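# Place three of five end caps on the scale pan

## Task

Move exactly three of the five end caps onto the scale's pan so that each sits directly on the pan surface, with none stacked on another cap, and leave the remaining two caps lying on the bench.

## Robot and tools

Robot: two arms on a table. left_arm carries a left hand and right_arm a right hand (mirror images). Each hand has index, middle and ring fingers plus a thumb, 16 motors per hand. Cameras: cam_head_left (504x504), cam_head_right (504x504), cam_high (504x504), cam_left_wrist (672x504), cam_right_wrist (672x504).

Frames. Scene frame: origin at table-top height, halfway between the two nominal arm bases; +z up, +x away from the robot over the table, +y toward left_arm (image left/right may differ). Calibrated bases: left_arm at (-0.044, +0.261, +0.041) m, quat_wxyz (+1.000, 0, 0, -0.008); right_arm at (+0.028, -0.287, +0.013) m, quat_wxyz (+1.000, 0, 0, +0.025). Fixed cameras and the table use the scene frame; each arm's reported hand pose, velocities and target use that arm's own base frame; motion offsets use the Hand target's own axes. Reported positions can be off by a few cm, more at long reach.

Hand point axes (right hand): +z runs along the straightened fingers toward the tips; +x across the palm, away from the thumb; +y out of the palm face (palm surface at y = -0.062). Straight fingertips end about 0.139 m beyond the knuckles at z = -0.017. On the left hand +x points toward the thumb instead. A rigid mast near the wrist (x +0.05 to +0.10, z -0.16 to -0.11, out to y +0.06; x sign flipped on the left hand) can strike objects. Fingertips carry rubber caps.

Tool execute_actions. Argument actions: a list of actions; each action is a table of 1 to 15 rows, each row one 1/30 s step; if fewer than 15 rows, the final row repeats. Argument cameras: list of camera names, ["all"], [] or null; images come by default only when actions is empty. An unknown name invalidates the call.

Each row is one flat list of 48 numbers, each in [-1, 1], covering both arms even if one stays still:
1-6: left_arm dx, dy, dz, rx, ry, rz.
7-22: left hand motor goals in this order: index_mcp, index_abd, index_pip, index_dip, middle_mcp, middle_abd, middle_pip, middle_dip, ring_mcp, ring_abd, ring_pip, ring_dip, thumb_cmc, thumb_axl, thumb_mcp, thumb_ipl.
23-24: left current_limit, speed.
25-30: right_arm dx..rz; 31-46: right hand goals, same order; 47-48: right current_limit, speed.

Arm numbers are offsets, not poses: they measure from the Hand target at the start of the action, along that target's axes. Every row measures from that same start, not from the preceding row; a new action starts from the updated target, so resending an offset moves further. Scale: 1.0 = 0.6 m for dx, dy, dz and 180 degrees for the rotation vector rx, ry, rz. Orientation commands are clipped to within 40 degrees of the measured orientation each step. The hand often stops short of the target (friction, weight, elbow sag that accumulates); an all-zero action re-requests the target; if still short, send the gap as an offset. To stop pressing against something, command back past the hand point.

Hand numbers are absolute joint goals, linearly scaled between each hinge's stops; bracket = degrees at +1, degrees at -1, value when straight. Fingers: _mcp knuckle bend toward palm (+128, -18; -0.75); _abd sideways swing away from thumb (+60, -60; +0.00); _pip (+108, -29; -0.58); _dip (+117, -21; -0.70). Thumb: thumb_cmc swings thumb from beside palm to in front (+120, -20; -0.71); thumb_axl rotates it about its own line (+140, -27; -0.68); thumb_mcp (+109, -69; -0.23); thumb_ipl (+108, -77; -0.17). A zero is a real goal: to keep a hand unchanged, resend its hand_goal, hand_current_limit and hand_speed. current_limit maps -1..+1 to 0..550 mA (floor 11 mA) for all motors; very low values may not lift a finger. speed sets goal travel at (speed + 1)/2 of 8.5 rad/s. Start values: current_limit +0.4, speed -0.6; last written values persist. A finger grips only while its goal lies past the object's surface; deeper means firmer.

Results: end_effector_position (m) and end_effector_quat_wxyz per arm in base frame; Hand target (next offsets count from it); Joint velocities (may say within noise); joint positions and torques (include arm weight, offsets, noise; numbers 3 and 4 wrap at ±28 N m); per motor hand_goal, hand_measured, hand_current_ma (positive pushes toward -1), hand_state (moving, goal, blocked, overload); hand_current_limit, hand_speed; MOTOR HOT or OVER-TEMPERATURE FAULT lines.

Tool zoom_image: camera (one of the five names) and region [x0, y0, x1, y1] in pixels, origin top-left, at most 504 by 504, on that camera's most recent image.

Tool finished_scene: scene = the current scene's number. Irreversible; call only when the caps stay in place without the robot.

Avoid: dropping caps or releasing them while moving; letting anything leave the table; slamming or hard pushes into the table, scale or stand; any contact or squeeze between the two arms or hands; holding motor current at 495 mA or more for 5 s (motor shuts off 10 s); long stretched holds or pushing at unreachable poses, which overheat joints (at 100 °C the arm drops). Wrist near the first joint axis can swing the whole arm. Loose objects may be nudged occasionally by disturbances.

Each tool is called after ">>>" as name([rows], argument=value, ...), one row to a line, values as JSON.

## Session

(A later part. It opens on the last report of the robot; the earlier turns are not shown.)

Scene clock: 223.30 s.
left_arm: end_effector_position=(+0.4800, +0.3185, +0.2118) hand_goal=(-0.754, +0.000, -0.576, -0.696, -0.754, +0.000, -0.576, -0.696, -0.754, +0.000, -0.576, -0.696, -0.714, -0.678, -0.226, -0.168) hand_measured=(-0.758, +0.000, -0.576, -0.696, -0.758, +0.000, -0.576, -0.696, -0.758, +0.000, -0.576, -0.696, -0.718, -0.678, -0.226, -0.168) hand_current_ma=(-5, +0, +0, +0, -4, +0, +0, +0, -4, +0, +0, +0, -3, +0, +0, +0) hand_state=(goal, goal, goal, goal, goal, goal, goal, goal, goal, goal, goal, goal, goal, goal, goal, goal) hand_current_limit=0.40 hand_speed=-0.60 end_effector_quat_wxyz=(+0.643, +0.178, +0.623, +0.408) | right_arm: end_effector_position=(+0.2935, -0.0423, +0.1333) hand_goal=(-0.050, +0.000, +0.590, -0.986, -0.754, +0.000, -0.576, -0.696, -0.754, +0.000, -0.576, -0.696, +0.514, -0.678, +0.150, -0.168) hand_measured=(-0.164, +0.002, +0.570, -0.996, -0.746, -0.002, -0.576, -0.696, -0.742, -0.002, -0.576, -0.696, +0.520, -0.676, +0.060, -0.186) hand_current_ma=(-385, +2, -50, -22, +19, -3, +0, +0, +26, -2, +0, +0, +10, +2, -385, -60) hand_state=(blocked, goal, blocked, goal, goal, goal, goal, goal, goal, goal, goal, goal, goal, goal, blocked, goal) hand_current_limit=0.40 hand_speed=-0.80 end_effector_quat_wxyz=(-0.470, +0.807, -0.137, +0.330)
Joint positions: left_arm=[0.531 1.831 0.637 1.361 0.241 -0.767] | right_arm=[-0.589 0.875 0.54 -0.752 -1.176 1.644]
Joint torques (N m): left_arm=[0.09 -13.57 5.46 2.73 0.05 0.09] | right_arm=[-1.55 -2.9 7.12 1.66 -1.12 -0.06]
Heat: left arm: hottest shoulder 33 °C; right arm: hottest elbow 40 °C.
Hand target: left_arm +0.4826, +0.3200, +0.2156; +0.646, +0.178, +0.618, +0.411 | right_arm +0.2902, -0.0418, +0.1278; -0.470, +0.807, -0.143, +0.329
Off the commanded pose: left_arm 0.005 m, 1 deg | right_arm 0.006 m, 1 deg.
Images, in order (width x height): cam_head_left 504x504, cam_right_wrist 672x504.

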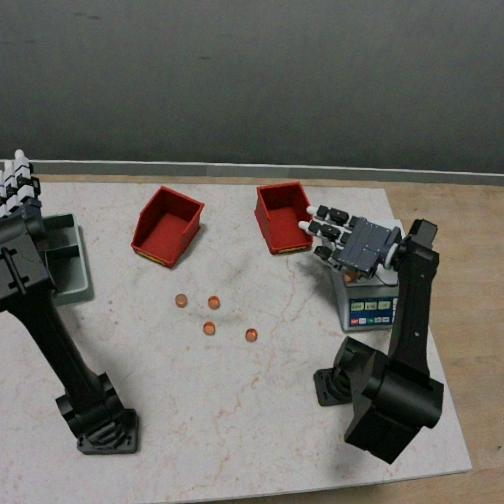

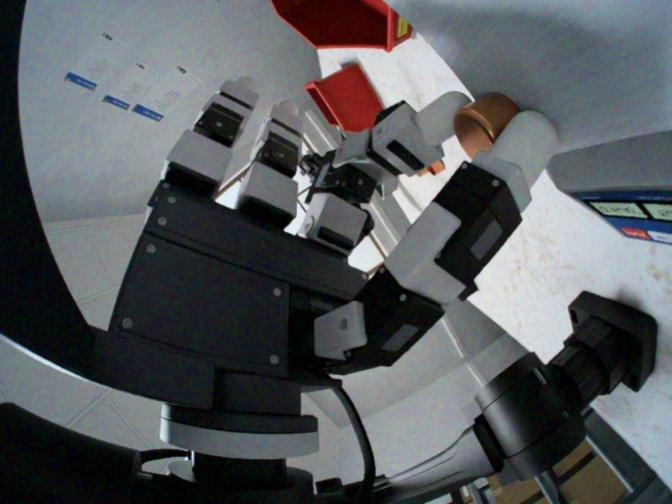

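>>> execute_actions([
  [[0,0,0,0,0,0,-0.754,0,-0.576,-0.696,-0.754,0,-0.576,-0.696,-0.754,0,-0.576,-0.696,-0.714,-0.678,-0.226,-0.168,0.4,-0.6,0.0299,-0.0639,-0.0257,0,0,0,-0.05,0,0.591,-0.986,-0.754,0,-0.576,-0.696,-0.754,0,-0.576,-0.696,0.514,-0.678,0.15,-0.168,0.4,-0.8]],
  [[0,0,0,0,0,0,-0.754,0,-0.576,-0.696,-0.754,0,-0.576,-0.696,-0.754,0,-0.576,-0.696,-0.714,-0.678,-0.226,-0.168,0.4,-0.6,0.068,0.0318,0.0003,0,0,0,-0.05,0,0.591,-0.986,-0.754,0,-0.576,-0.696,-0.754,0,-0.576,-0.696,0.514,-0.678,0.15,-0.168,0.4,-0.8]],
  [[0,0,0,0,0,0,-0.754,0,-0.576,-0.696,-0.754,0,-0.576,-0.696,-0.754,0,-0.576,-0.696,-0.714,-0.678,-0.226,-0.168,0.4,-0.6,-0.0199,0.0426,0.0171,0,0,0,-0.05,0,0.591,-0.986,-0.754,0,-0.576,-0.696,-0.754,0,-0.576,-0.696,0.514,-0.678,0.15,-0.168,0.4,-0.8]],
], cameras=["cam_head_left","cam_right_wrist"])

>>> zoom_image(camera="cam_head_left", region=[310, 210, 430, 310])

>>> zoom_image(camera="cam_right_wrist", region=[350, 0, 672, 300])

Scene clock: 234.53 s.
left_arm: end_effector_position=(+0.4800, +0.3185, +0.2118) hand_goal=(-0.754, +0.000, -0.576, -0.696, -0.754, +0.000, -0.576, -0.696, -0.754, +0.000, -0.576, -0.696, -0.714, -0.678, -0.226, -0.168) hand_measured=(-0.758, +0.000, -0.576, -0.696, -0.758, +0.000, -0.576, -0.696, -0.758, +0.000, -0.576, -0.696, -0.718, -0.678, -0.226, -0.168) hand_current_ma=(-5, +0, +0, +0, -4, +0, +0, +0, -4, +0, +0, +0, -3, +0, +0, +0) hand_state=(goal, goal, goal, goal, goal, goal, goal, goal, goal, goal, goal, goal, goal, goal, goal, goal) hand_current_limit=0.40 hand_speed=-0.60 end_effector_quat_wxyz=(+0.643, +0.178, +0.623, +0.408) | right_arm: end_effector_position=(+0.3198, -0.0700, +0.1451) hand_goal=(-0.050, +0.000, +0.590, -0.986, -0.754, +0.000, -0.576, -0.696, -0.754, +0.000, -0.576, -0.696, +0.514, -0.678, +0.150, -0.168) hand_measured=(-0.164, +0.000, +0.562, -0.998, -0.746, -0.002, -0.576, -0.696, -0.742, -0.002, -0.576, -0.696, +0.518, -0.676, +0.064, -0.186) hand_current_ma=(-385, +1, -78, -29, +19, -3, +0, +0, +26, -2, +0, +0, +6, +2, -385, -61) hand_state=(blocked, goal, blocked, goal, goal, goal, goal, goal, goal, goal, goal, goal, goal, goal, blocked, goal) hand_current_limit=0.40 hand_speed=-0.80 end_effector_quat_wxyz=(-0.472, +0.806, -0.146, +0.324)
Joint positions: left_arm=[0.531 1.831 0.637 1.361 0.241 -0.767] | right_arm=[-0.62 1.011 0.654 -0.802 -1.187 1.589]
Joint torques (N m): left_arm=[0.15 -13.63 5.48 2.74 0.04 0.09] | right_arm=[-1.55 -3.49 8.1 1.83 -1.28 -0.27]
Heat: left arm: hottest shoulder 33 °C; right arm: hottest elbow 40 °C.
Hand target: left_arm +0.4826, +0.3200, +0.2156; +0.646, +0.178, +0.618, +0.411 | right_arm +0.3222, -0.0737, +0.1428; -0.470, +0.807, -0.143, +0.330
Off the commanded pose: left_arm 0.005 m, 1 deg | right_arm 0.005 m, 1 deg.
Images, in order (width x height): cam_head_left 504x504, cam_right_wrist 672x504.

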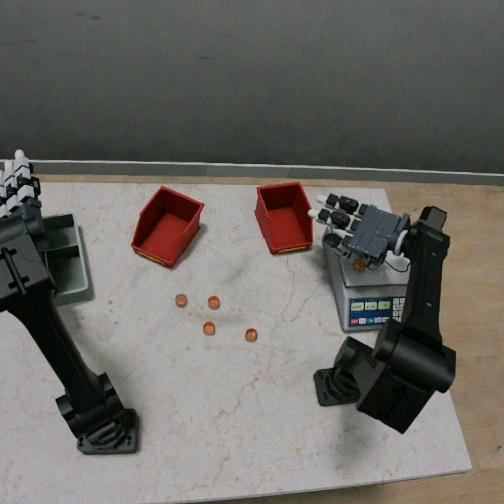

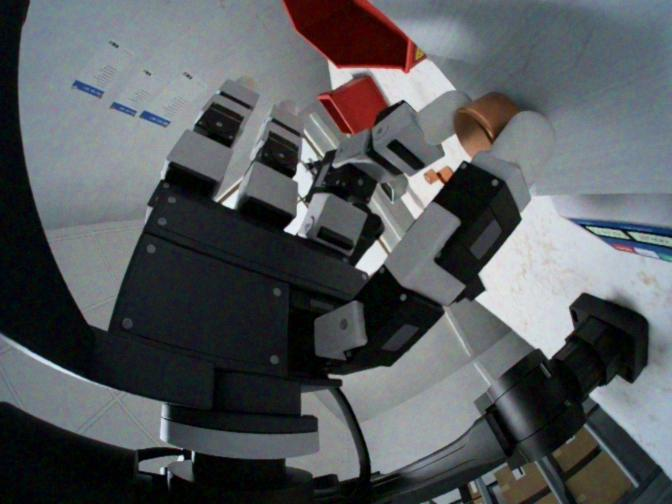

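Scaled by 4.200 from the camera's 504x504 image, which has a finer 720x720 frame.

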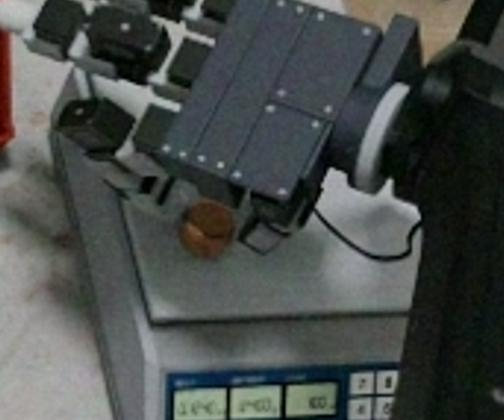

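Scaled by 1.565 from the camera's 672x504 image, which has a finer 960x720 frame.

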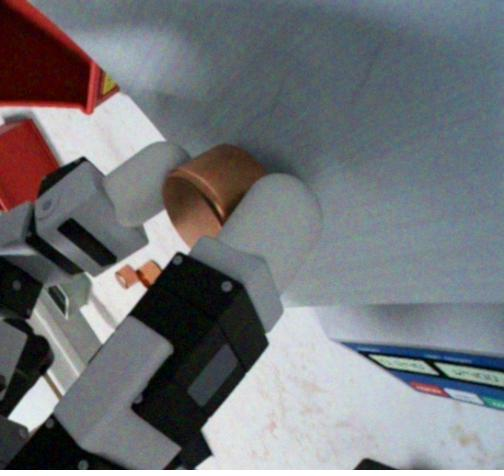

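>>> execute_actions([
  [[0,0,0,0,0,0,-0.754,0,-0.576,-0.696,-0.754,0,-0.576,-0.696,-0.754,0,-0.576,-0.696,-0.714,-0.678,-0.226,-0.168,0.4,-0.6,-0.0046,0.0099,0.004,0,0,0,-0.05,0,0.591,-0.986,-0.754,0,-0.576,-0.696,-0.754,0,-0.576,-0.696,0.514,-0.678,0.15,-0.168,0.4,-0.8]],
])

>>> execute_actions([
  [[0,0,0,0,0,0,-0.754,0,-0.576,-0.696,-0.754,0,-0.576,-0.696,-0.754,0,-0.576,-0.696,-0.714,-0.678,-0.226,-0.168,0.4,-0.6,-0.0023,0.005,0.002,0,0,0,-0.05,0,0.591,-0.986,-0.754,0,-0.576,-0.696,-0.754,0,-0.576,-0.696,0.514,-0.678,0.15,-0.168,0.4,-0.8]],
])

Scene clock: 238.43 s.
left_arm: end_effector_position=(+0.4800, +0.3185, +0.2118) hand_goal=(-0.754, +0.000, -0.576, -0.696, -0.754, +0.000, -0.576, -0.696, -0.754, +0.000, -0.576, -0.696, -0.714, -0.678, -0.226, -0.168) hand_measured=(-0.758, +0.000, -0.576, -0.696, -0.758, +0.000, -0.576, -0.696, -0.758, +0.000, -0.576, -0.696, -0.718, -0.678, -0.226, -0.168) hand_current_ma=(-5, +0, +0, +0, -4, +0, +0, +0, -4, +0, +0, +0, -3, +0, +0, +0) hand_state=(goal, goal, goal, goal, goal, goal, goal, goal, goal, goal, goal, goal, goal, goal, goal, goal) hand_current_limit=0.40 hand_speed=-0.60 end_effector_quat_wxyz=(+0.643, +0.178, +0.623, +0.408) | right_arm: end_effector_position=(+0.3221, -0.0716, +0.1419) hand_goal=(-0.050, +0.000, +0.590, -0.986, -0.754, +0.000, -0.576, -0.696, -0.754, +0.000, -0.576, -0.696, +0.514, -0.678, +0.150, -0.168) hand_measured=(-0.164, +0.000, +0.562, -0.998, -0.746, -0.002, -0.576, -0.696, -0.742, -0.002, -0.576, -0.696, +0.518, -0.676, +0.064, -0.186) hand_current_ma=(-385, +1, -78, -29, +19, -3, +0, +0, +26, -2, +0, +0, +6, +2, -385, -61) hand_state=(blocked, goal, blocked, goal, goal, goal, goal, goal, goal, goal, goal, goal, goal, goal, blocked, goal) hand_current_limit=0.40 hand_speed=-0.80 end_effector_quat_wxyz=(-0.471, +0.806, -0.143, +0.328)
Joint positions: left_arm=[0.531 1.831 0.637 1.361 0.241 -0.767] | right_arm=[-0.62 1.018 0.647 -0.778 -1.187 1.589]
Joint torques (N m): left_arm=[0.15 -13.63 5.46 2.73 0.05 0.09] | right_arm=[-1.55 -3.43 7.47 1.63 -1.28 -0.27]
Heat: left arm: hottest shoulder 33 °C; right arm: hottest elbow 40 °C.
Hand target: left_arm +0.4826, +0.3200, +0.2156; +0.646, +0.178, +0.618, +0.411 | right_arm +0.3222, -0.0737, +0.1359; -0.470, +0.807, -0.143, +0.330
Off the commanded pose: left_arm 0.005 m, 1 deg | right_arm 0.006 m, 0 deg.

Scene clock: 239.13 s.
left_arm: end_effector_position=(+0.4800, +0.3185, +0.2118) hand_goal=(-0.754, +0.000, -0.576, -0.696, -0.754, +0.000, -0.576, -0.696, -0.754, +0.000, -0.576, -0.696, -0.714, -0.678, -0.226, -0.168) hand_measured=(-0.758, +0.000, -0.576, -0.696, -0.758, +0.000, -0.576, -0.696, -0.758, +0.000, -0.576, -0.696, -0.718, -0.678, -0.226, -0.168) hand_current_ma=(-5, +0, +0, +0, -4, +0, +0, +0, -4, +0, +0, +0, -3, +0, +0, +0) hand_state=(goal, goal, goal, goal, goal, goal, goal, goal, goal, goal, goal, goal, goal, goal, goal, goal) hand_current_limit=0.40 hand_speed=-0.60 end_effector_quat_wxyz=(+0.643, +0.178, +0.623, +0.408) | right_arm: end_effector_position=(+0.3220, -0.0716, +0.1382) hand_goal=(-0.050, +0.000, +0.590, -0.986, -0.754, +0.000, -0.576, -0.696, -0.754, +0.000, -0.576, -0.696, +0.514, -0.678, +0.150, -0.168) hand_measured=(-0.164, +0.000, +0.562, -0.998, -0.746, -0.002, -0.576, -0.696, -0.742, -0.002, -0.576, -0.696, +0.518, -0.676, +0.064, -0.186) hand_current_ma=(-385, +1, -78, -29, +19, -3, +0, +0, +26, -2, +0, +0, +6, +2, -385, -61) hand_state=(blocked, goal, blocked, goal, goal, goal, goal, goal, goal, goal, goal, goal, goal, goal, blocked, goal) hand_current_limit=0.40 hand_speed=-0.80 end_effector_quat_wxyz=(-0.471, +0.806, -0.143, +0.328)
Joint positions: left_arm=[0.531 1.831 0.637 1.361 0.241 -0.767] | right_arm=[-0.62 1.023 0.64 -0.767 -1.187 1.589]
Joint torques (N m): left_arm=[0.21 -13.57 5.46 2.74 0.04 0.09] | right_arm=[-1.55 -3.49 7.45 1.63 -1.28 -0.27]
Heat: left arm: hottest shoulder 33 °C; right arm: hottest elbow 40 °C.
Hand target: left_arm +0.4826, +0.3200, +0.2156; +0.646, +0.178, +0.618, +0.411 | right_arm +0.3221, -0.0736, +0.1323; -0.470, +0.807, -0.143, +0.329
Off the commanded pose: left_arm 0.005 m, 1 deg | right_arm 0.006 m, 0 deg.

>>> execute_actions([
  [[0,0,0,0,0,0,-0.754,0,-0.576,-0.696,-0.754,0,-0.576,-0.696,-0.754,0,-0.576,-0.696,-0.714,-0.678,-0.226,-0.168,0.4,-0.6,-0.002,0.0043,0.0017,0,0,0,-0.05,0,0.591,-0.986,-0.754,0,-0.576,-0.696,-0.754,0,-0.576,-0.696,0.514,-0.678,0.15,-0.168,0.4,-0.8]],
])

>>> execute_actions([
  [[0,0,0,0,0,0,-0.754,0,-0.576,-0.696,-0.754,0,-0.576,-0.696,-0.754,0,-0.576,-0.696,-0.714,-0.678,-0.226,-0.168,0.4,-0.6,-0.002,0.0043,0.0017,0,0,0,-0.05,0,0.591,-0.986,-0.754,0,-0.576,-0.696,-0.754,0,-0.576,-0.696,0.514,-0.678,0.15,-0.168,0.4,-0.8]],
])

Scene clock: 248.27 s.
left_arm: end_effector_position=(+0.4800, +0.3185, +0.2118) hand_goal=(-0.754, +0.000, -0.576, -0.696, -0.754, +0.000, -0.576, -0.696, -0.754, +0.000, -0.576, -0.696, -0.714, -0.678, -0.226, -0.168) hand_measured=(-0.758, +0.000, -0.576, -0.696, -0.758, +0.000, -0.576, -0.696, -0.758, +0.000, -0.576, -0.696, -0.718, -0.678, -0.226, -0.168) hand_current_ma=(-5, +0, +0, +0, -4, +0, +0, +0, -4, +0, +0, +0, -3, +0, +0, +0) hand_state=(goal, goal, goal, goal, goal, goal, goal, goal, goal, goal, goal, goal, goal, goal, goal, goal) hand_current_limit=0.40 hand_speed=-0.60 end_effector_quat_wxyz=(+0.643, +0.178, +0.623, +0.408) | right_arm: end_effector_position=(+0.3222, -0.0717, +0.1353) hand_goal=(-0.050, +0.000, +0.590, -0.986, -0.754, +0.000, -0.576, -0.696, -0.754, +0.000, -0.576, -0.696, +0.514, -0.678, +0.150, -0.168) hand_measured=(-0.164, +0.000, +0.562, -0.998, -0.746, -0.002, -0.576, -0.696, -0.742, -0.002, -0.576, -0.696, +0.518, -0.676, +0.064, -0.186) hand_current_ma=(-385, +1, -78, -29, +19, -3, +0, +0, +26, -2, +0, +0, +6, +2, -385, -61) hand_state=(blocked, goal, blocked, goal, goal, goal, goal, goal, goal, goal, goal, goal, goal, goal, blocked, goal) hand_current_limit=0.40 hand_speed=-0.80 end_effector_quat_wxyz=(-0.471, +0.806, -0.143, +0.328)
Joint positions: left_arm=[0.531 1.831 0.637 1.361 0.241 -0.767] | right_arm=[-0.62 1.027 0.634 -0.756 -1.187 1.589]
Joint torques (N m): left_arm=[0.09 -13.57 5.46 2.73 0.05 0.09] | right_arm=[-1.55 -3.43 7.42 1.59 -1.28 -0.27]
Heat: left arm: hottest shoulder 33 °C; right arm: hottest elbow 39 °C.
Hand target: left_arm +0.4826, +0.3200, +0.2156; +0.646, +0.178, +0.618, +0.411 | right_arm +0.3222, -0.0737, +0.1293; -0.470, +0.807, -0.143, +0.330
Off the commanded pose: left_arm 0.005 m, 1 deg | right_arm 0.006 m, 0 deg.

Scene clock: 248.97 s.
left_arm: end_effector_position=(+0.4800, +0.3185, +0.2118) hand_goal=(-0.754, +0.000, -0.576, -0.696, -0.754, +0.000, -0.576, -0.696, -0.754, +0.000, -0.576, -0.696, -0.714, -0.678, -0.226, -0.168) hand_measured=(-0.758, +0.000, -0.576, -0.696, -0.758, +0.000, -0.576, -0.696, -0.758, +0.000, -0.576, -0.696, -0.718, -0.678, -0.226, -0.168) hand_current_ma=(-5, +0, +0, +0, -4, +0, +0, +0, -4, +0, +0, +0, -3, +0, +0, +0) hand_state=(goal, goal, goal, goal, goal, goal, goal, goal, goal, goal, goal, goal, goal, goal, goal, goal) hand_current_limit=0.40 hand_speed=-0.60 end_effector_quat_wxyz=(+0.643, +0.178, +0.623, +0.408) | right_arm: end_effector_position=(+0.3232, -0.0722, +0.1344) hand_goal=(-0.050, +0.000, +0.590, -0.986, -0.754, +0.000, -0.576, -0.696, -0.754, +0.000, -0.576, -0.696, +0.514, -0.678, +0.150, -0.168) hand_measured=(-0.162, +0.002, +0.562, -0.998, -0.746, -0.002, -0.576, -0.696, -0.742, -0.002, -0.576, -0.696, +0.518, -0.676, +0.064, -0.186) hand_current_ma=(-385, +1, -78, -29, +19, -3, +0, +0, +26, -2, +0, +0, +6, +2, -385, -66) hand_state=(blocked, goal, blocked, goal, goal, goal, goal, goal, goal, goal, goal, goal, goal, goal, blocked, goal) hand_current_limit=0.40 hand_speed=-0.80 end_effector_quat_wxyz=(-0.470, +0.806, -0.141, +0.330)
Joint positions: left_arm=[0.531 1.831 0.637 1.361 0.241 -0.767] | right_arm=[-0.62 1.03 0.632 -0.747 -1.188 1.589]
Joint torques (N m): left_arm=[0.15 -13.57 5.46 2.71 0.04 0.09] | right_arm=[-1.55 -3.31 7.15 1.63 -1.22 -0.27]
Heat: left arm: hottest shoulder 33 °C; right arm: hottest elbow 39 °C.
Hand target: left_arm +0.4826, +0.3200, +0.2156; +0.646, +0.178, +0.618, +0.411 | right_arm +0.3222, -0.0737, +0.1263; -0.470, +0.807, -0.143, +0.330
Off the commanded pose: left_arm 0.005 m, 1 deg | right_arm 0.008 m, 0 deg.

>>> execute_actions([
  [[0,0,0,0,0,0,-0.754,0,-0.576,-0.696,-0.754,0,-0.576,-0.696,-0.754,0,-0.576,-0.696,-0.714,-0.678,-0.226,-0.168,0.4,-0.6,0.0013,-0.0028,-0.0011,0,0,0,-0.22,0,0.591,-0.986,-0.754,0,-0.576,-0.696,-0.754,0,-0.576,-0.696,0.514,-0.678,0.02,-0.168,0.3,-0.88]],
  [[0,0,0,0,0,0,-0.754,0,-0.576,-0.696,-0.754,0,-0.576,-0.696,-0.754,0,-0.576,-0.696,-0.714,-0.678,-0.226,-0.168,0.4,-0.6,0,0,0,0,0,0,-0.28,0,0.591,-0.986,-0.754,0,-0.576,-0.696,-0.754,0,-0.576,-0.696,0.514,-0.678,-0.01,-0.168,0.3,-0.85]],
], cameras=["cam_head_left","cam_right_wrist"])

>>> zoom_image(camera="cam_head_left", region=[310, 210, 430, 310])

Scene clock: 258.13 s.
left_arm: end_effector_position=(+0.4800, +0.3185, +0.2118) hand_goal=(-0.754, +0.000, -0.576, -0.696, -0.754, +0.000, -0.576, -0.696, -0.754, +0.000, -0.576, -0.696, -0.714, -0.678, -0.226, -0.168) hand_measured=(-0.758, +0.000, -0.576, -0.696, -0.758, +0.000, -0.576, -0.696, -0.758, +0.000, -0.576, -0.696, -0.718, -0.678, -0.226, -0.168) hand_current_ma=(-5, +0, +0, +0, -4, +0, +0, +0, -4, +0, +0, +0, -3, +0, +0, +0) hand_state=(goal, goal, goal, goal, goal, goal, goal, goal, goal, goal, goal, goal, goal, goal, goal, goal) hand_current_limit=0.40 hand_speed=-0.60 end_effector_quat_wxyz=(+0.643, +0.178, +0.623, +0.408) | right_arm: end_effector_position=(+0.3232, -0.0722, +0.1344) hand_goal=(-0.280, +0.000, +0.590, -0.986, -0.754, +0.000, -0.576, -0.696, -0.754, +0.000, -0.576, -0.696, +0.514, -0.678, -0.010, -0.168) hand_measured=(-0.252, +0.002, +0.594, -0.984, -0.746, -0.002, -0.576, -0.696, -0.742, -0.002, -0.576, -0.696, +0.514, -0.676, -0.008, -0.170) hand_current_ma=(+81, +1, +8, +2, +19, -3, +0, +0, +26, -2, +0, +0, +0, +2, +5, -4) hand_state=(blocked, goal, goal, goal, goal, goal, goal, goal, goal, goal, goal, goal, goal, goal, goal, goal) hand_current_limit=0.30 hand_speed=-0.85 end_effector_quat_wxyz=(-0.471, +0.806, -0.141, +0.330)
Joint positions: left_arm=[0.531 1.831 0.637 1.361 0.241 -0.767] | right_arm=[-0.62 1.03 0.632 -0.747 -1.188 1.589]
Joint torques (N m): left_arm=[0.15 -13.63 5.46 2.73 0.05 0.09] | right_arm=[-1.55 -3.6 7.42 1.4 -1.22 -0.26]
Heat: left arm: hottest shoulder 33 °C; right arm: hottest elbow 39 °C.
Hand target: left_arm +0.4826, +0.3200, +0.2156; +0.646, +0.178, +0.618, +0.411 | right_arm +0.3222, -0.0737, +0.1283; -0.470, +0.806, -0.143, +0.330
Off the commanded pose: left_arm 0.005 m, 1 deg | right_arm 0.006 m, 0 deg.
Images, in order (width x height): cam_head_left 504x504, cam_right_wrist 672x504.

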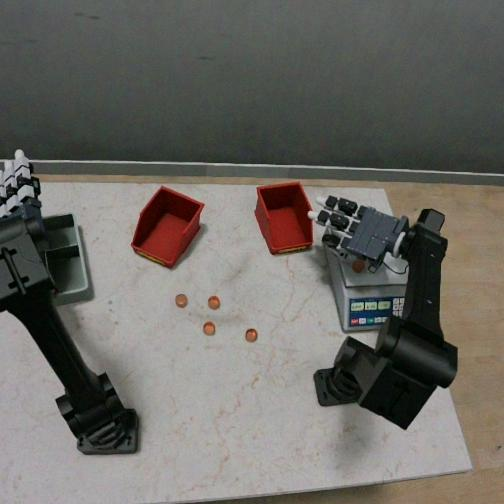

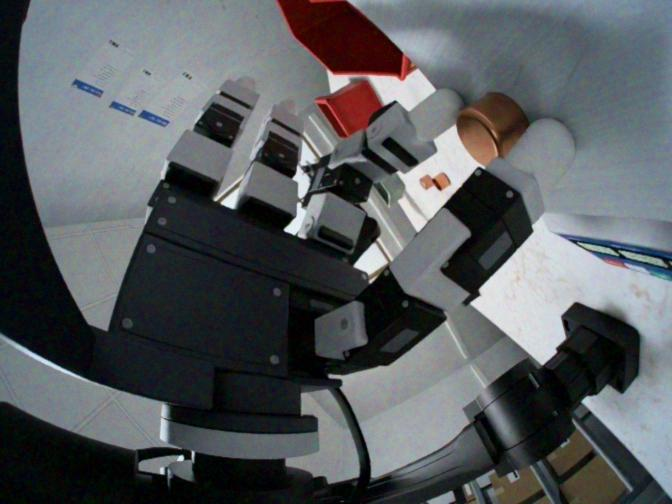

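Scaled by 4.200 from the camera's 504x504 image, which has a finer 720x720 frame.

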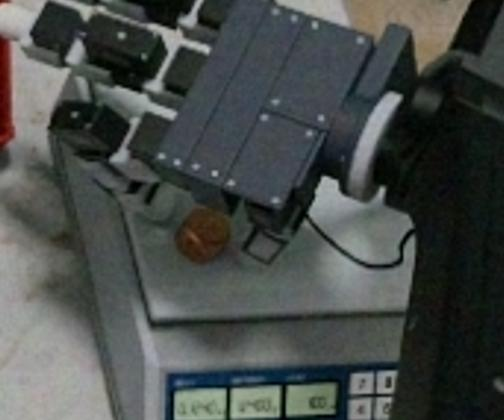

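>>> execute_actions([
  [[0,0,0,0,0,0,-0.754,0,-0.576,-0.696,-0.754,0,-0.576,-0.696,-0.754,0,-0.576,-0.696,-0.714,-0.678,-0.226,-0.168,0.4,-0.6,0.0257,-0.0238,-0.0082,0,0,0,-0.33,0,0.591,-0.986,-0.754,0,-0.576,-0.696,-0.754,0,-0.576,-0.696,0.514,-0.678,-0.03,-0.168,0.3,-0.8]],
  [[0,0,0,0,0,0,-0.754,0,-0.576,-0.696,-0.754,0,-0.576,-0.696,-0.754,0,-0.576,-0.696,-0.714,-0.678,-0.226,-0.168,0.4,-0.6,0.053,-0.1136,-0.0456,0,0,0,-0.36,0,0.591,-0.986,-0.754,0,-0.576,-0.696,-0.754,0,-0.576,-0.696,0.514,-0.678,-0.04,-0.168,0.3,-0.8]],
], cameras=["cam_head_left"])

>>> zoom_image(camera="cam_head_left", region=[310, 210, 430, 310])

Scene clock: 277.70 s.
left_arm: end_effector_position=(+0.4800, +0.3185, +0.2118) hand_goal=(-0.754, +0.000, -0.576, -0.696, -0.754, +0.000, -0.576, -0.696, -0.754, +0.000, -0.576, -0.696, -0.714, -0.678, -0.226, -0.168) hand_measured=(-0.758, +0.000, -0.576, -0.696, -0.758, +0.000, -0.576, -0.696, -0.758, +0.000, -0.576, -0.696, -0.718, -0.678, -0.226, -0.168) hand_current_ma=(-5, +0, +0, +0, -4, +0, +0, +0, -4, +0, +0, +0, -3, +0, +0, +0) hand_state=(goal, goal, goal, goal, goal, goal, goal, goal, goal, goal, goal, goal, goal, goal, goal, goal) hand_current_limit=0.40 hand_speed=-0.60 end_effector_quat_wxyz=(+0.643, +0.178, +0.623, +0.408) | right_arm: end_effector_position=(+0.3181, -0.0687, +0.2082) hand_goal=(-0.360, +0.000, +0.590, -0.986, -0.754, +0.000, -0.576, -0.696, -0.754, +0.000, -0.576, -0.696, +0.514, -0.678, -0.040, -0.168) hand_measured=(-0.350, +0.002, +0.592, -0.984, -0.746, -0.002, -0.576, -0.696, -0.742, -0.002, -0.576, -0.696, +0.514, -0.676, -0.038, -0.170) hand_current_ma=(+22, +2, +2, +4, +19, -3, +0, +0, +26, -2, +0, +0, -1, +2, +6, -4) hand_state=(goal, goal, goal, goal, goal, goal, goal, goal, goal, goal, goal, goal, goal, goal, goal, goal) hand_current_limit=0.30 hand_speed=-0.80 end_effector_quat_wxyz=(-0.477, +0.805, -0.157, +0.315)
Joint positions: left_arm=[0.531 1.831 0.637 1.361 0.241 -0.767] | right_arm=[-0.62 0.962 0.8 -1.007 -1.186 1.609]
Joint torques (N m): left_arm=[0.15 -13.63 5.44 2.73 0.05 0.09] | right_arm=[-1.26 -3.25 12.64 0.61 -1.25 -0.29]
Heat: left arm: hottest shoulder 33 °C; right arm: hottest elbow 39 °C.
Hand target: left_arm +0.4826, +0.3200, +0.2156; +0.646, +0.178, +0.618, +0.411 | right_arm +0.3292, -0.0779, +0.2282; -0.470, +0.806, -0.143, +0.330
Off the commanded pose: left_arm 0.005 m, 1 deg | right_arm 0.025 m, 2 deg.
Images, in order (width x height): cam_head_left 504x504.

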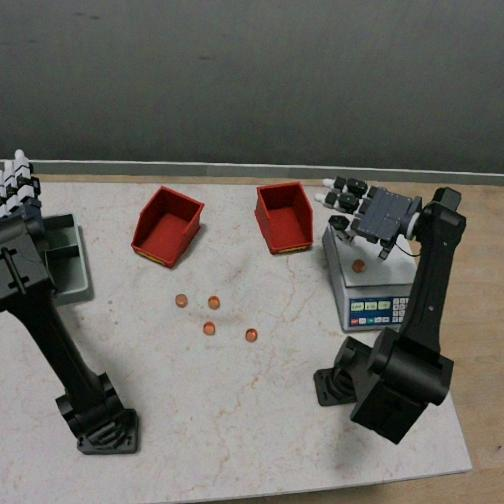

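Scaled by 4.200 from the camera's 504x504 image, which has a finer 720x720 frame.

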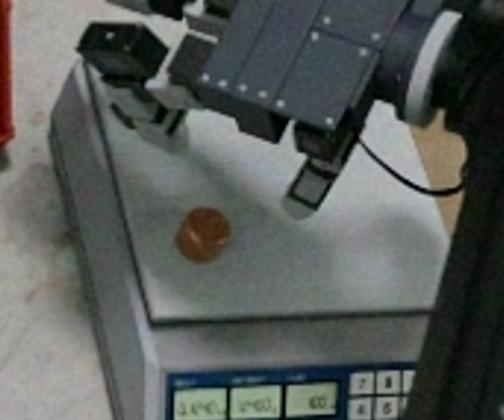

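>>> execute_actions([
  [[0,0,0,0,0,0,-0.754,0,-0.576,-0.696,-0.754,0,-0.576,-0.696,-0.754,0,-0.576,-0.696,-0.714,-0.678,-0.226,-0.168,0.4,-0.6,-0.0578,-0.0725,0.1127,0.0309,-0.0663,-0.0266,-0.411,0,0.591,-0.986,-0.754,0,-0.576,-0.696,-0.754,0,-0.576,-0.696,0.514,-0.678,-0.056,-0.168,0.3,-0.6]],
  [[0,0,0,0,0,0,-0.754,0,-0.576,-0.696,-0.754,0,-0.576,-0.696,-0.754,0,-0.576,-0.696,-0.714,-0.678,-0.226,-0.168,0.4,-0.6,-0.0547,-0.072,0.1152,0.0309,-0.0663,-0.0266,-0.411,0,0.591,-0.986,-0.754,0,-0.576,-0.696,-0.754,0,-0.576,-0.696,0.514,-0.678,-0.056,-0.168,0.3,-0.6]],
  [[0,0,0,0,0,0,-0.754,0,-0.576,-0.696,-0.754,0,-0.576,-0.696,-0.754,0,-0.576,-0.696,-0.714,-0.678,-0.226,-0.168,0.4,-0.6,-0.0812,-0.0762,0.0947,0.0309,-0.0663,-0.0266,-0.411,0,0.591,-0.986,-0.754,0,-0.576,-0.696,-0.754,0,-0.576,-0.696,0.514,-0.678,-0.056,-0.168,0.3,-0.6]],
  [[0,0,0,0,0,0,-0.754,0,-0.576,-0.696,-0.754,0,-0.576,-0.696,-0.754,0,-0.576,-0.696,-0.714,-0.678,-0.226,-0.168,0.4,-0.6,-0.1242,-0.0337,0.0858,0.0309,-0.0663,-0.0266,-0.411,0,0.591,-0.986,-0.754,0,-0.576,-0.696,-0.754,0,-0.576,-0.696,0.514,-0.678,-0.056,-0.168,0.3,-0.6]],
  [[0,0,0,0,0,0,-0.754,0,-0.576,-0.696,-0.754,0,-0.576,-0.696,-0.754,0,-0.576,-0.696,-0.714,-0.678,-0.226,-0.168,0.4,-0.6,-0.1318,0.0013,0.087,0.0309,-0.0663,-0.0266,-0.411,0,0.591,-0.986,-0.754,0,-0.576,-0.696,-0.754,0,-0.576,-0.696,0.514,-0.678,-0.056,-0.168,0.3,-0.6]],
  [[0,0,0,0,0,0,-0.754,0,-0.576,-0.696,-0.754,0,-0.576,-0.696,-0.754,0,-0.576,-0.696,-0.714,-0.678,-0.226,-0.168,0.4,-0.6,-0.0551,0.1179,0.0473,0,0,0,-0.411,0,0.591,-0.986,-0.754,0,-0.576,-0.696,-0.754,0,-0.576,-0.696,0.514,-0.678,-0.056,-0.168,0.3,-0.6]],
], cameras=["cam_head_left","cam_right_wrist"])

>>> zoom_image(camera="cam_right_wrist", region=[350, 0, 672, 300])

Scene clock: 293.00 s.
left_arm: end_effector_position=(+0.4800, +0.3185, +0.2118) hand_goal=(-0.754, +0.000, -0.576, -0.696, -0.754, +0.000, -0.576, -0.696, -0.754, +0.000, -0.576, -0.696, -0.714, -0.678, -0.226, -0.168) hand_measured=(-0.758, +0.000, -0.576, -0.696, -0.758, +0.000, -0.576, -0.696, -0.758, +0.000, -0.576, -0.696, -0.718, -0.678, -0.226, -0.168) hand_current_ma=(-5, +0, +0, +0, -4, +0, +0, +0, -4, +0, +0, +0, -3, +0, +0, +0) hand_state=(goal, goal, goal, goal, goal, goal, goal, goal, goal, goal, goal, goal, goal, goal, goal, goal) hand_current_limit=0.40 hand_speed=-0.60 end_effector_quat_wxyz=(+0.643, +0.178, +0.623, +0.408) | right_arm: end_effector_position=(+0.1530, +0.2424, +0.0716) hand_goal=(-0.412, +0.000, +0.590, -0.986, -0.754, +0.000, -0.576, -0.696, -0.754, +0.000, -0.576, -0.696, +0.514, -0.678, -0.056, -0.168) hand_measured=(-0.404, +0.002, +0.592, -0.984, -0.744, -0.002, -0.576, -0.696, -0.742, -0.002, -0.576, -0.696, +0.512, -0.676, -0.056, -0.170) hand_current_ma=(+15, +2, +1, +4, +21, -2, +1, +0, +28, -2, +1, +0, -2, +2, +1, -3) hand_state=(goal, goal, goal, goal, goal, goal, goal, goal, goal, goal, goal, goal, goal, goal, goal, goal) hand_current_limit=0.30 hand_speed=-0.60 end_effector_quat_wxyz=(-0.574, +0.740, +0.349, +0.009)
Joint positions: left_arm=[0.531 1.831 0.637 1.361 0.241 -0.767] | right_arm=[0.534 1.018 0.449 -0.711 -1.208 1.424]
Joint torques (N m): left_arm=[0.15 -13.63 5.46 2.73 0.04 0.09] | right_arm=[0.03 -2.2 6.75 1.33 -1.27 -0.01]
Heat: left arm: hottest shoulder 33 °C; right arm: hottest elbow 42 °C.
Hand target: left_arm +0.4826, +0.3200, +0.2156; +0.646, +0.178, +0.618, +0.411 | right_arm +0.1481, +0.2434, +0.0656; -0.573, +0.743, +0.346, +0.000
Off the commanded pose: left_arm 0.005 m, 1 deg | right_arm 0.008 m, 1 deg.
Images, in order (width x height): cam_head_left 504x504, cam_right_wrist 672x504.

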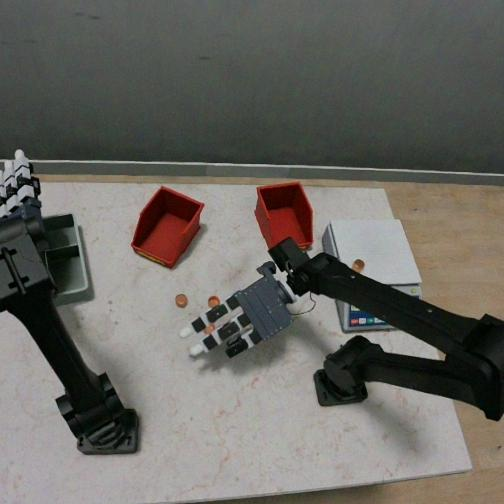

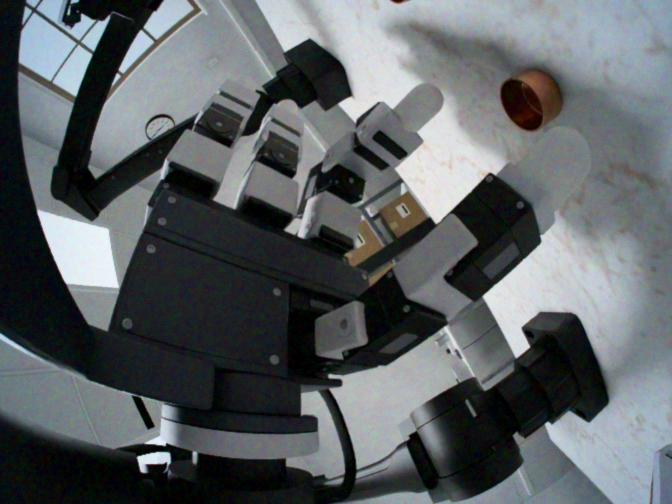

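Scaled by 1.565 from the camera's 672x504 image, which has a finer 960x720 frame.

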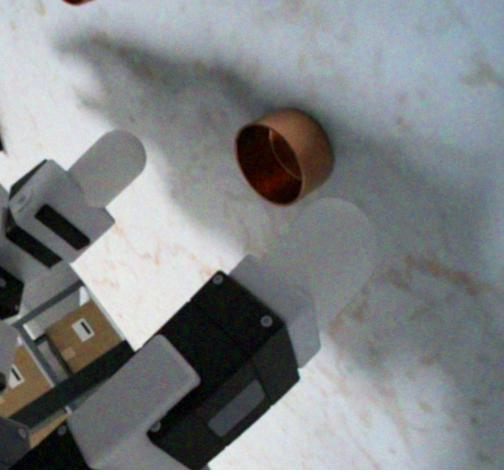

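>>> execute_actions([
  [[0,0,0,0,0,0,-0.754,0,-0.576,-0.696,-0.754,0,-0.576,-0.696,-0.754,0,-0.576,-0.696,-0.714,-0.678,-0.226,-0.168,0.4,-0.6,-0.0212,0.0513,0.0228,0,0,0,-0.411,0,0.591,-0.986,-0.754,0,-0.576,-0.696,-0.754,0,-0.576,-0.696,0.514,-0.678,-0.056,-0.168,0.3,-0.6]],
], cameras=["cam_right_wrist"])

>>> zoom_image(camera="cam_right_wrist", region=[350, 0, 672, 300])

Scene clock: 298.10 s.
left_arm: end_effector_position=(+0.4800, +0.3185, +0.2118) hand_goal=(-0.754, +0.000, -0.576, -0.696, -0.754, +0.000, -0.576, -0.696, -0.754, +0.000, -0.576, -0.696, -0.714, -0.678, -0.226, -0.168) hand_measured=(-0.758, +0.000, -0.576, -0.696, -0.758, +0.000, -0.576, -0.696, -0.758, +0.000, -0.576, -0.696, -0.718, -0.678, -0.226, -0.168) hand_current_ma=(-5, +0, +0, +0, -4, +0, +0, +0, -4, +0, +0, +0, -3, +0, +0, +0) hand_state=(goal, goal, goal, goal, goal, goal, goal, goal, goal, goal, goal, goal, goal, goal, goal, goal) hand_current_limit=0.40 hand_speed=-0.60 end_effector_quat_wxyz=(+0.643, +0.178, +0.623, +0.408) | right_arm: end_effector_position=(+0.1552, +0.2452, +0.0355) hand_goal=(-0.412, +0.000, +0.590, -0.986, -0.754, +0.000, -0.576, -0.696, -0.754, +0.000, -0.576, -0.696, +0.514, -0.678, -0.056, -0.168) hand_measured=(-0.404, +0.002, +0.592, -0.984, -0.744, -0.002, -0.576, -0.696, -0.742, -0.002, -0.576, -0.696, +0.512, -0.676, -0.056, -0.170) hand_current_ma=(+15, +2, +1, +4, +21, -2, +1, +0, +28, -2, +1, +0, -2, +2, +1, -3) hand_state=(goal, goal, goal, goal, goal, goal, goal, goal, goal, goal, goal, goal, goal, goal, goal, goal) hand_current_limit=0.30 hand_speed=-0.60 end_effector_quat_wxyz=(-0.575, +0.740, +0.348, +0.010)
Joint positions: left_arm=[0.531 1.831 0.637 1.361 0.241 -0.767] | right_arm=[0.539 1.125 0.392 -0.525 -1.206 1.447]
Joint torques (N m): left_arm=[0.15 -13.57 5.46 2.73 0.04 0.09] | right_arm=[0.21 -2.84 5.96 1.46 -1.19 0]
Heat: left arm: hottest shoulder 33 °C; right arm: hottest elbow 41 °C.
Hand target: left_arm +0.4826, +0.3200, +0.2156; +0.646, +0.178, +0.618, +0.411 | right_arm +0.1488, +0.2453, +0.0296; -0.573, +0.743, +0.346, +0.000
Off the commanded pose: left_arm 0.005 m, 1 deg | right_arm 0.009 m, 1 deg.
Images, in order (width x height): cam_right_wrist 672x504.

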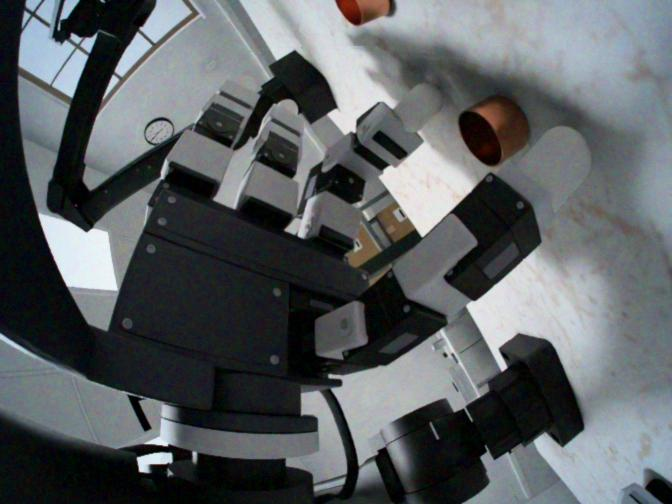

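Scaled by 1.565 from the camera's 672x504 image, which has a finer 960x720 frame.

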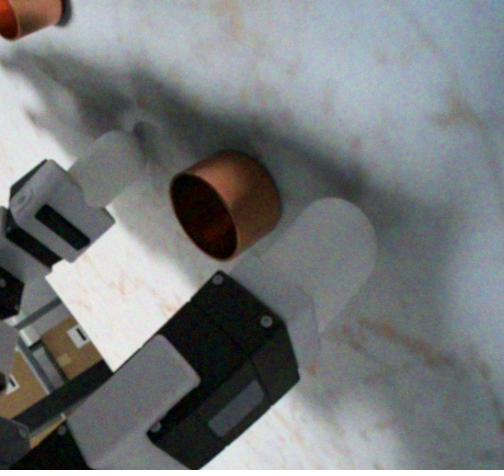

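>>> execute_actions([
  [[0,0,0,0,0,0,-0.754,0,-0.576,-0.696,-0.754,0,-0.576,-0.696,-0.754,0,-0.576,-0.696,-0.714,-0.678,-0.226,-0.168,0.4,-0.6,-0.0113,-0.0004,0.0015,0,0,0,-0.411,0,0.591,-0.986,-0.754,0,-0.576,-0.696,-0.754,0,-0.576,-0.696,0.514,-0.678,-0.056,-0.168,0.3,-0.6]],
], cameras=["cam_right_wrist"])

>>> zoom_image(camera="cam_right_wrist", region=[350, 0, 672, 300])

Scene clock: 303.90 s.
left_arm: end_effector_position=(+0.4800, +0.3185, +0.2118) hand_goal=(-0.754, +0.000, -0.576, -0.696, -0.754, +0.000, -0.576, -0.696, -0.754, +0.000, -0.576, -0.696, -0.714, -0.678, -0.226, -0.168) hand_measured=(-0.758, +0.000, -0.576, -0.696, -0.758, +0.000, -0.576, -0.696, -0.758, +0.000, -0.576, -0.696, -0.718, -0.678, -0.226, -0.168) hand_current_ma=(-5, +0, +0, +0, -4, +0, +0, +0, -4, +0, +0, +0, -3, +0, +0, +0) hand_state=(goal, goal, goal, goal, goal, goal, goal, goal, goal, goal, goal, goal, goal, goal, goal, goal) hand_current_limit=0.40 hand_speed=-0.60 end_effector_quat_wxyz=(+0.643, +0.178, +0.623, +0.408) | right_arm: end_effector_position=(+0.1505, +0.2432, +0.0309) hand_goal=(-0.412, +0.000, +0.590, -0.986, -0.754, +0.000, -0.576, -0.696, -0.754, +0.000, -0.576, -0.696, +0.514, -0.678, -0.056, -0.168) hand_measured=(-0.404, +0.004, +0.594, -0.984, -0.744, -0.002, -0.576, -0.696, -0.742, -0.002, -0.576, -0.696, +0.512, -0.676, -0.056, -0.170) hand_current_ma=(+15, +5, +8, +4, +21, -2, +1, +0, +28, -2, +1, +0, -3, +2, +1, -3) hand_state=(goal, goal, goal, goal, goal, goal, goal, goal, goal, goal, goal, goal, goal, goal, goal, goal) hand_current_limit=0.30 hand_speed=-0.60 end_effector_quat_wxyz=(-0.575, +0.742, +0.345, +0.007)
Joint positions: left_arm=[0.531 1.831 0.637 1.361 0.241 -0.767] | right_arm=[0.542 1.125 0.376 -0.507 -1.206 1.459]
Joint torques (N m): left_arm=[0.15 -13.57 5.45 2.73 0.05 0.09] | right_arm=[0.32 -3.9 5.55 1.37 -1.14 -0.03]
Heat: left arm: hottest shoulder 33 °C; right arm: hottest elbow 41 °C.
Hand target: left_arm +0.4826, +0.3200, +0.2156; +0.646, +0.178, +0.618, +0.411 | right_arm +0.1433, +0.2427, +0.0269; -0.574, +0.742, +0.346, +0.000
Off the commanded pose: left_arm 0.005 m, 1 deg | right_arm 0.008 m, 1 deg.
Images, in order (width x height): cam_right_wrist 672x504.

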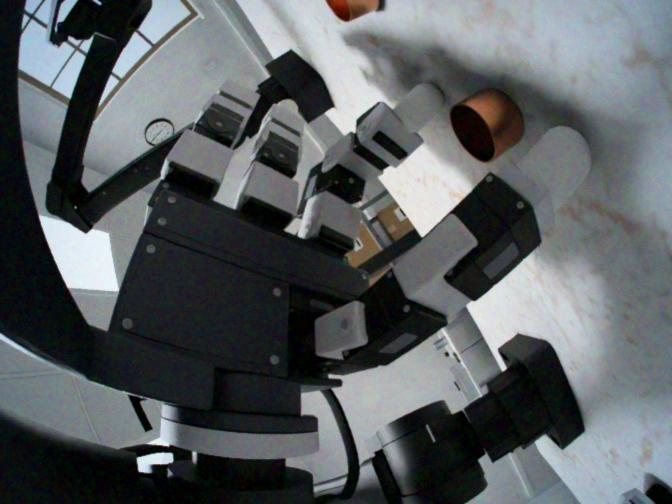

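Scaled by 1.565 from the camera's 672x504 image, which has a finer 960x720 frame.

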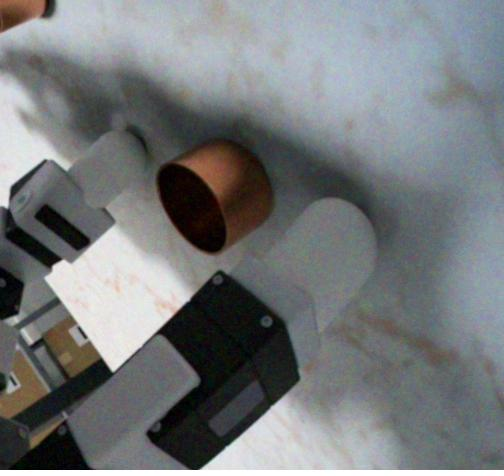

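>>> execute_actions([
  [[0,0,0,0,0,0,-0.754,0,-0.576,-0.696,-0.754,0,-0.576,-0.696,-0.754,0,-0.576,-0.696,-0.714,-0.678,-0.226,-0.168,0.4,-0.6,0.0013,-0.0028,-0.0011,0,0,0,-0.22,0,0.591,-0.986,-0.754,0,-0.576,-0.696,-0.754,0,-0.576,-0.696,0.514,-0.678,0.05,-0.168,0.3,-0.8]],
  [[0,0,0,0,0,0,-0.754,0,-0.576,-0.696,-0.754,0,-0.576,-0.696,-0.754,0,-0.576,-0.696,-0.714,-0.678,-0.226,-0.168,0.4,-0.6,0,0,0,0,0,0,-0.05,0,0.591,-0.986,-0.754,0,-0.576,-0.696,-0.754,0,-0.576,-0.696,0.514,-0.678,0.15,-0.168,0.4,-0.8]],
], cameras=["cam_right_wrist"])

>>> zoom_image(camera="cam_right_wrist", region=[350, 0, 672, 300])

Scene clock: 309.10 s.
left_arm: end_effector_position=(+0.4800, +0.3185, +0.2118) hand_goal=(-0.754, +0.000, -0.576, -0.696, -0.754, +0.000, -0.576, -0.696, -0.754, +0.000, -0.576, -0.696, -0.714, -0.678, -0.226, -0.168) hand_measured=(-0.758, +0.000, -0.576, -0.696, -0.758, +0.000, -0.576, -0.696, -0.758, +0.000, -0.576, -0.696, -0.718, -0.678, -0.226, -0.168) hand_current_ma=(-5, +0, +0, +0, -4, +0, +0, +0, -4, +0, +0, +0, -3, +0, +0, +0) hand_state=(goal, goal, goal, goal, goal, goal, goal, goal, goal, goal, goal, goal, goal, goal, goal, goal) hand_current_limit=0.40 hand_speed=-0.60 end_effector_quat_wxyz=(+0.643, +0.178, +0.623, +0.408) | right_arm: end_effector_position=(+0.1497, +0.2436, +0.0314) hand_goal=(-0.050, +0.000, +0.590, -0.986, -0.754, +0.000, -0.576, -0.696, -0.754, +0.000, -0.576, -0.696, +0.514, -0.678, +0.150, -0.168) hand_measured=(-0.182, +0.002, +0.570, -0.996, -0.744, -0.002, -0.576, -0.696, -0.742, -0.002, -0.576, -0.696, +0.512, -0.676, +0.068, -0.184) hand_current_ma=(-385, +2, -47, -21, +21, -2, +1, +0, +28, -2, +1, +0, -3, +2, -385, -59) hand_state=(blocked, goal, goal, goal, goal, goal, goal, goal, goal, goal, goal, goal, goal, goal, blocked, goal) hand_current_limit=0.40 hand_speed=-0.80 end_effector_quat_wxyz=(-0.575, +0.742, +0.346, +0.006)
Joint positions: left_arm=[0.531 1.831 0.637 1.361 0.241 -0.767] | right_arm=[0.545 1.122 0.376 -0.506 -1.206 1.464]
Joint torques (N m): left_arm=[0.09 -13.63 5.46 2.71 0.05 0.09] | right_arm=[0.03 -4.31 5.74 1.1 -1.15 -0.04]
Heat: left arm: hottest shoulder 33 °C; right arm: hottest elbow 40 °C.
Hand target: left_arm +0.4826, +0.3200, +0.2156; +0.646, +0.178, +0.618, +0.411 | right_arm +0.1433, +0.2427, +0.0289; -0.574, +0.742, +0.346, +0.000
Off the commanded pose: left_arm 0.005 m, 1 deg | right_arm 0.007 m, 1 deg.
Images, in order (width x height): cam_right_wrist 672x504.

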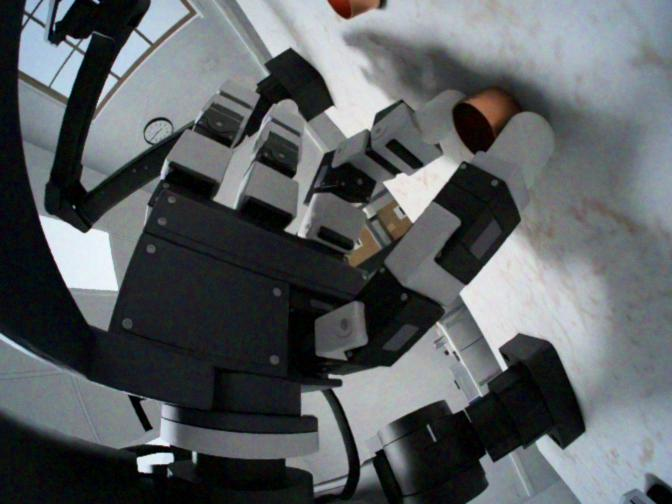

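Scaled by 1.565 from the camera's 672x504 image, which has a finer 960x720 frame.

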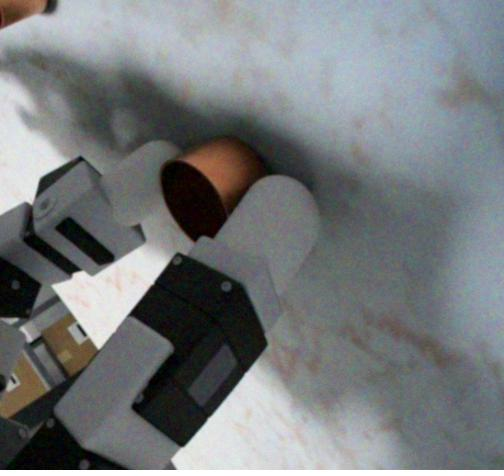

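>>> execute_actions([
  [[0,0,0,0,0,0,-0.754,0,-0.576,-0.696,-0.754,0,-0.576,-0.696,-0.754,0,-0.576,-0.696,-0.714,-0.678,-0.226,-0.168,0.4,-0.6,0.0697,-0.149,-0.0599,0,0,0,-0.05,0,0.591,-0.986,-0.754,0,-0.576,-0.696,-0.754,0,-0.576,-0.696,0.514,-0.678,0.15,-0.168,0.4,-0.8]],
  [[0,0,0,0,0,0,-0.754,0,-0.576,-0.696,-0.754,0,-0.576,-0.696,-0.754,0,-0.576,-0.696,-0.714,-0.678,-0.226,-0.168,0.4,-0.6,0.0697,-0.149,-0.0599,0,0,0,-0.05,0,0.591,-0.986,-0.754,0,-0.576,-0.696,-0.754,0,-0.576,-0.696,0.514,-0.678,0.15,-0.168,0.4,-0.8]],
  [[0,0,0,0,0,0,-0.754,0,-0.576,-0.696,-0.754,0,-0.576,-0.696,-0.754,0,-0.576,-0.696,-0.714,-0.678,-0.226,-0.168,0.4,-0.6,0.1077,0.0831,-0.0814,-0.031,0.0663,0.0266,-0.05,0,0.591,-0.986,-0.754,0,-0.576,-0.696,-0.754,0,-0.576,-0.696,0.514,-0.678,0.15,-0.168,0.4,-0.8]],
  [[0,0,0,0,0,0,-0.754,0,-0.576,-0.696,-0.754,0,-0.576,-0.696,-0.754,0,-0.576,-0.696,-0.714,-0.678,-0.226,-0.168,0.4,-0.6,0.0832,0.0835,-0.111,-0.031,0.0663,0.0266,-0.05,0,0.591,-0.986,-0.754,0,-0.576,-0.696,-0.754,0,-0.576,-0.696,0.514,-0.678,0.15,-0.168,0.4,-0.8]],
], cameras=["cam_head_left","cam_right_wrist"])

Scene clock: 336.77 s.
left_arm: end_effector_position=(+0.4800, +0.3185, +0.2118) hand_goal=(-0.754, +0.000, -0.576, -0.696, -0.754, +0.000, -0.576, -0.696, -0.754, +0.000, -0.576, -0.696, -0.714, -0.678, -0.226, -0.168) hand_measured=(-0.758, +0.000, -0.576, -0.696, -0.758, +0.000, -0.576, -0.696, -0.758, +0.000, -0.576, -0.696, -0.718, -0.678, -0.226, -0.168) hand_current_ma=(-5, +0, +0, +0, -4, +0, +0, +0, -4, +0, +0, +0, -3, +0, +0, +0) hand_state=(goal, goal, goal, goal, goal, goal, goal, goal, goal, goal, goal, goal, goal, goal, goal, goal) hand_current_limit=0.40 hand_speed=-0.60 end_effector_quat_wxyz=(+0.643, +0.178, +0.623, +0.408) | right_arm: end_effector_position=(+0.2976, +0.1684, +0.2149) hand_goal=(-0.050, +0.000, +0.590, -0.986, -0.754, +0.000, -0.576, -0.696, -0.754, +0.000, -0.576, -0.696, +0.514, -0.678, +0.150, -0.168) hand_measured=(-0.176, +0.000, +0.560, -0.998, -0.744, -0.002, -0.576, -0.696, -0.742, -0.002, -0.576, -0.696, +0.514, -0.676, +0.070, -0.186) hand_current_ma=(-385, +0, -86, -29, +21, -2, +1, +0, +29, -2, +1, +0, -1, +2, -385, -66) hand_state=(blocked, goal, blocked, goal, goal, goal, goal, goal, goal, goal, goal, goal, goal, goal, blocked, goal) hand_current_limit=0.40 hand_speed=-0.80 end_effector_quat_wxyz=(-0.556, +0.810, +0.145, +0.118)
Joint positions: left_arm=[0.531 1.831 0.637 1.361 0.241 -0.767] | right_arm=[0.133 1.011 0.849 -0.998 -1.174 1.626]
Joint torques (N m): left_arm=[0.15 -13.57 5.45 2.73 0.04 0.09] | right_arm=[-0.85 -4.01 13.11 1.58 -1.32 0.01]
Heat: left arm: hottest shoulder 33 °C; right arm: hottest elbow 38 °C.
Hand target: left_arm +0.4826, +0.3200, +0.2156; +0.646, +0.178, +0.618, +0.411 | right_arm +0.3162, +0.1723, +0.2388; -0.556, +0.804, +0.156, +0.139
Off the commanded pose: left_arm 0.005 m, 1 deg | right_arm 0.031 m, 3 deg.
Images, in order (width x height): cam_head_left 504x504, cam_right_wrist 672x504.

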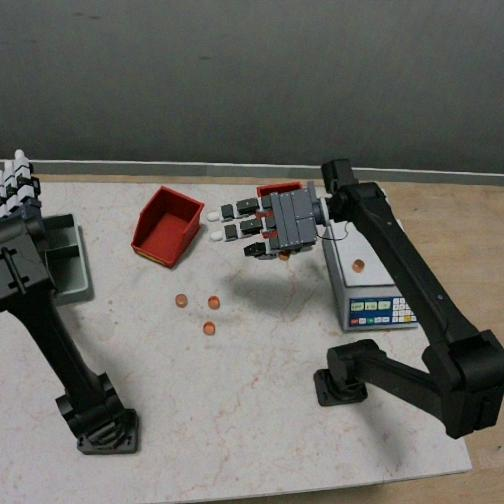

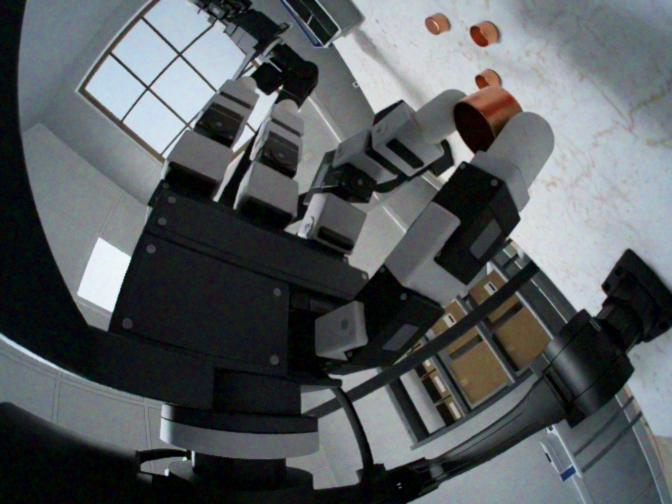

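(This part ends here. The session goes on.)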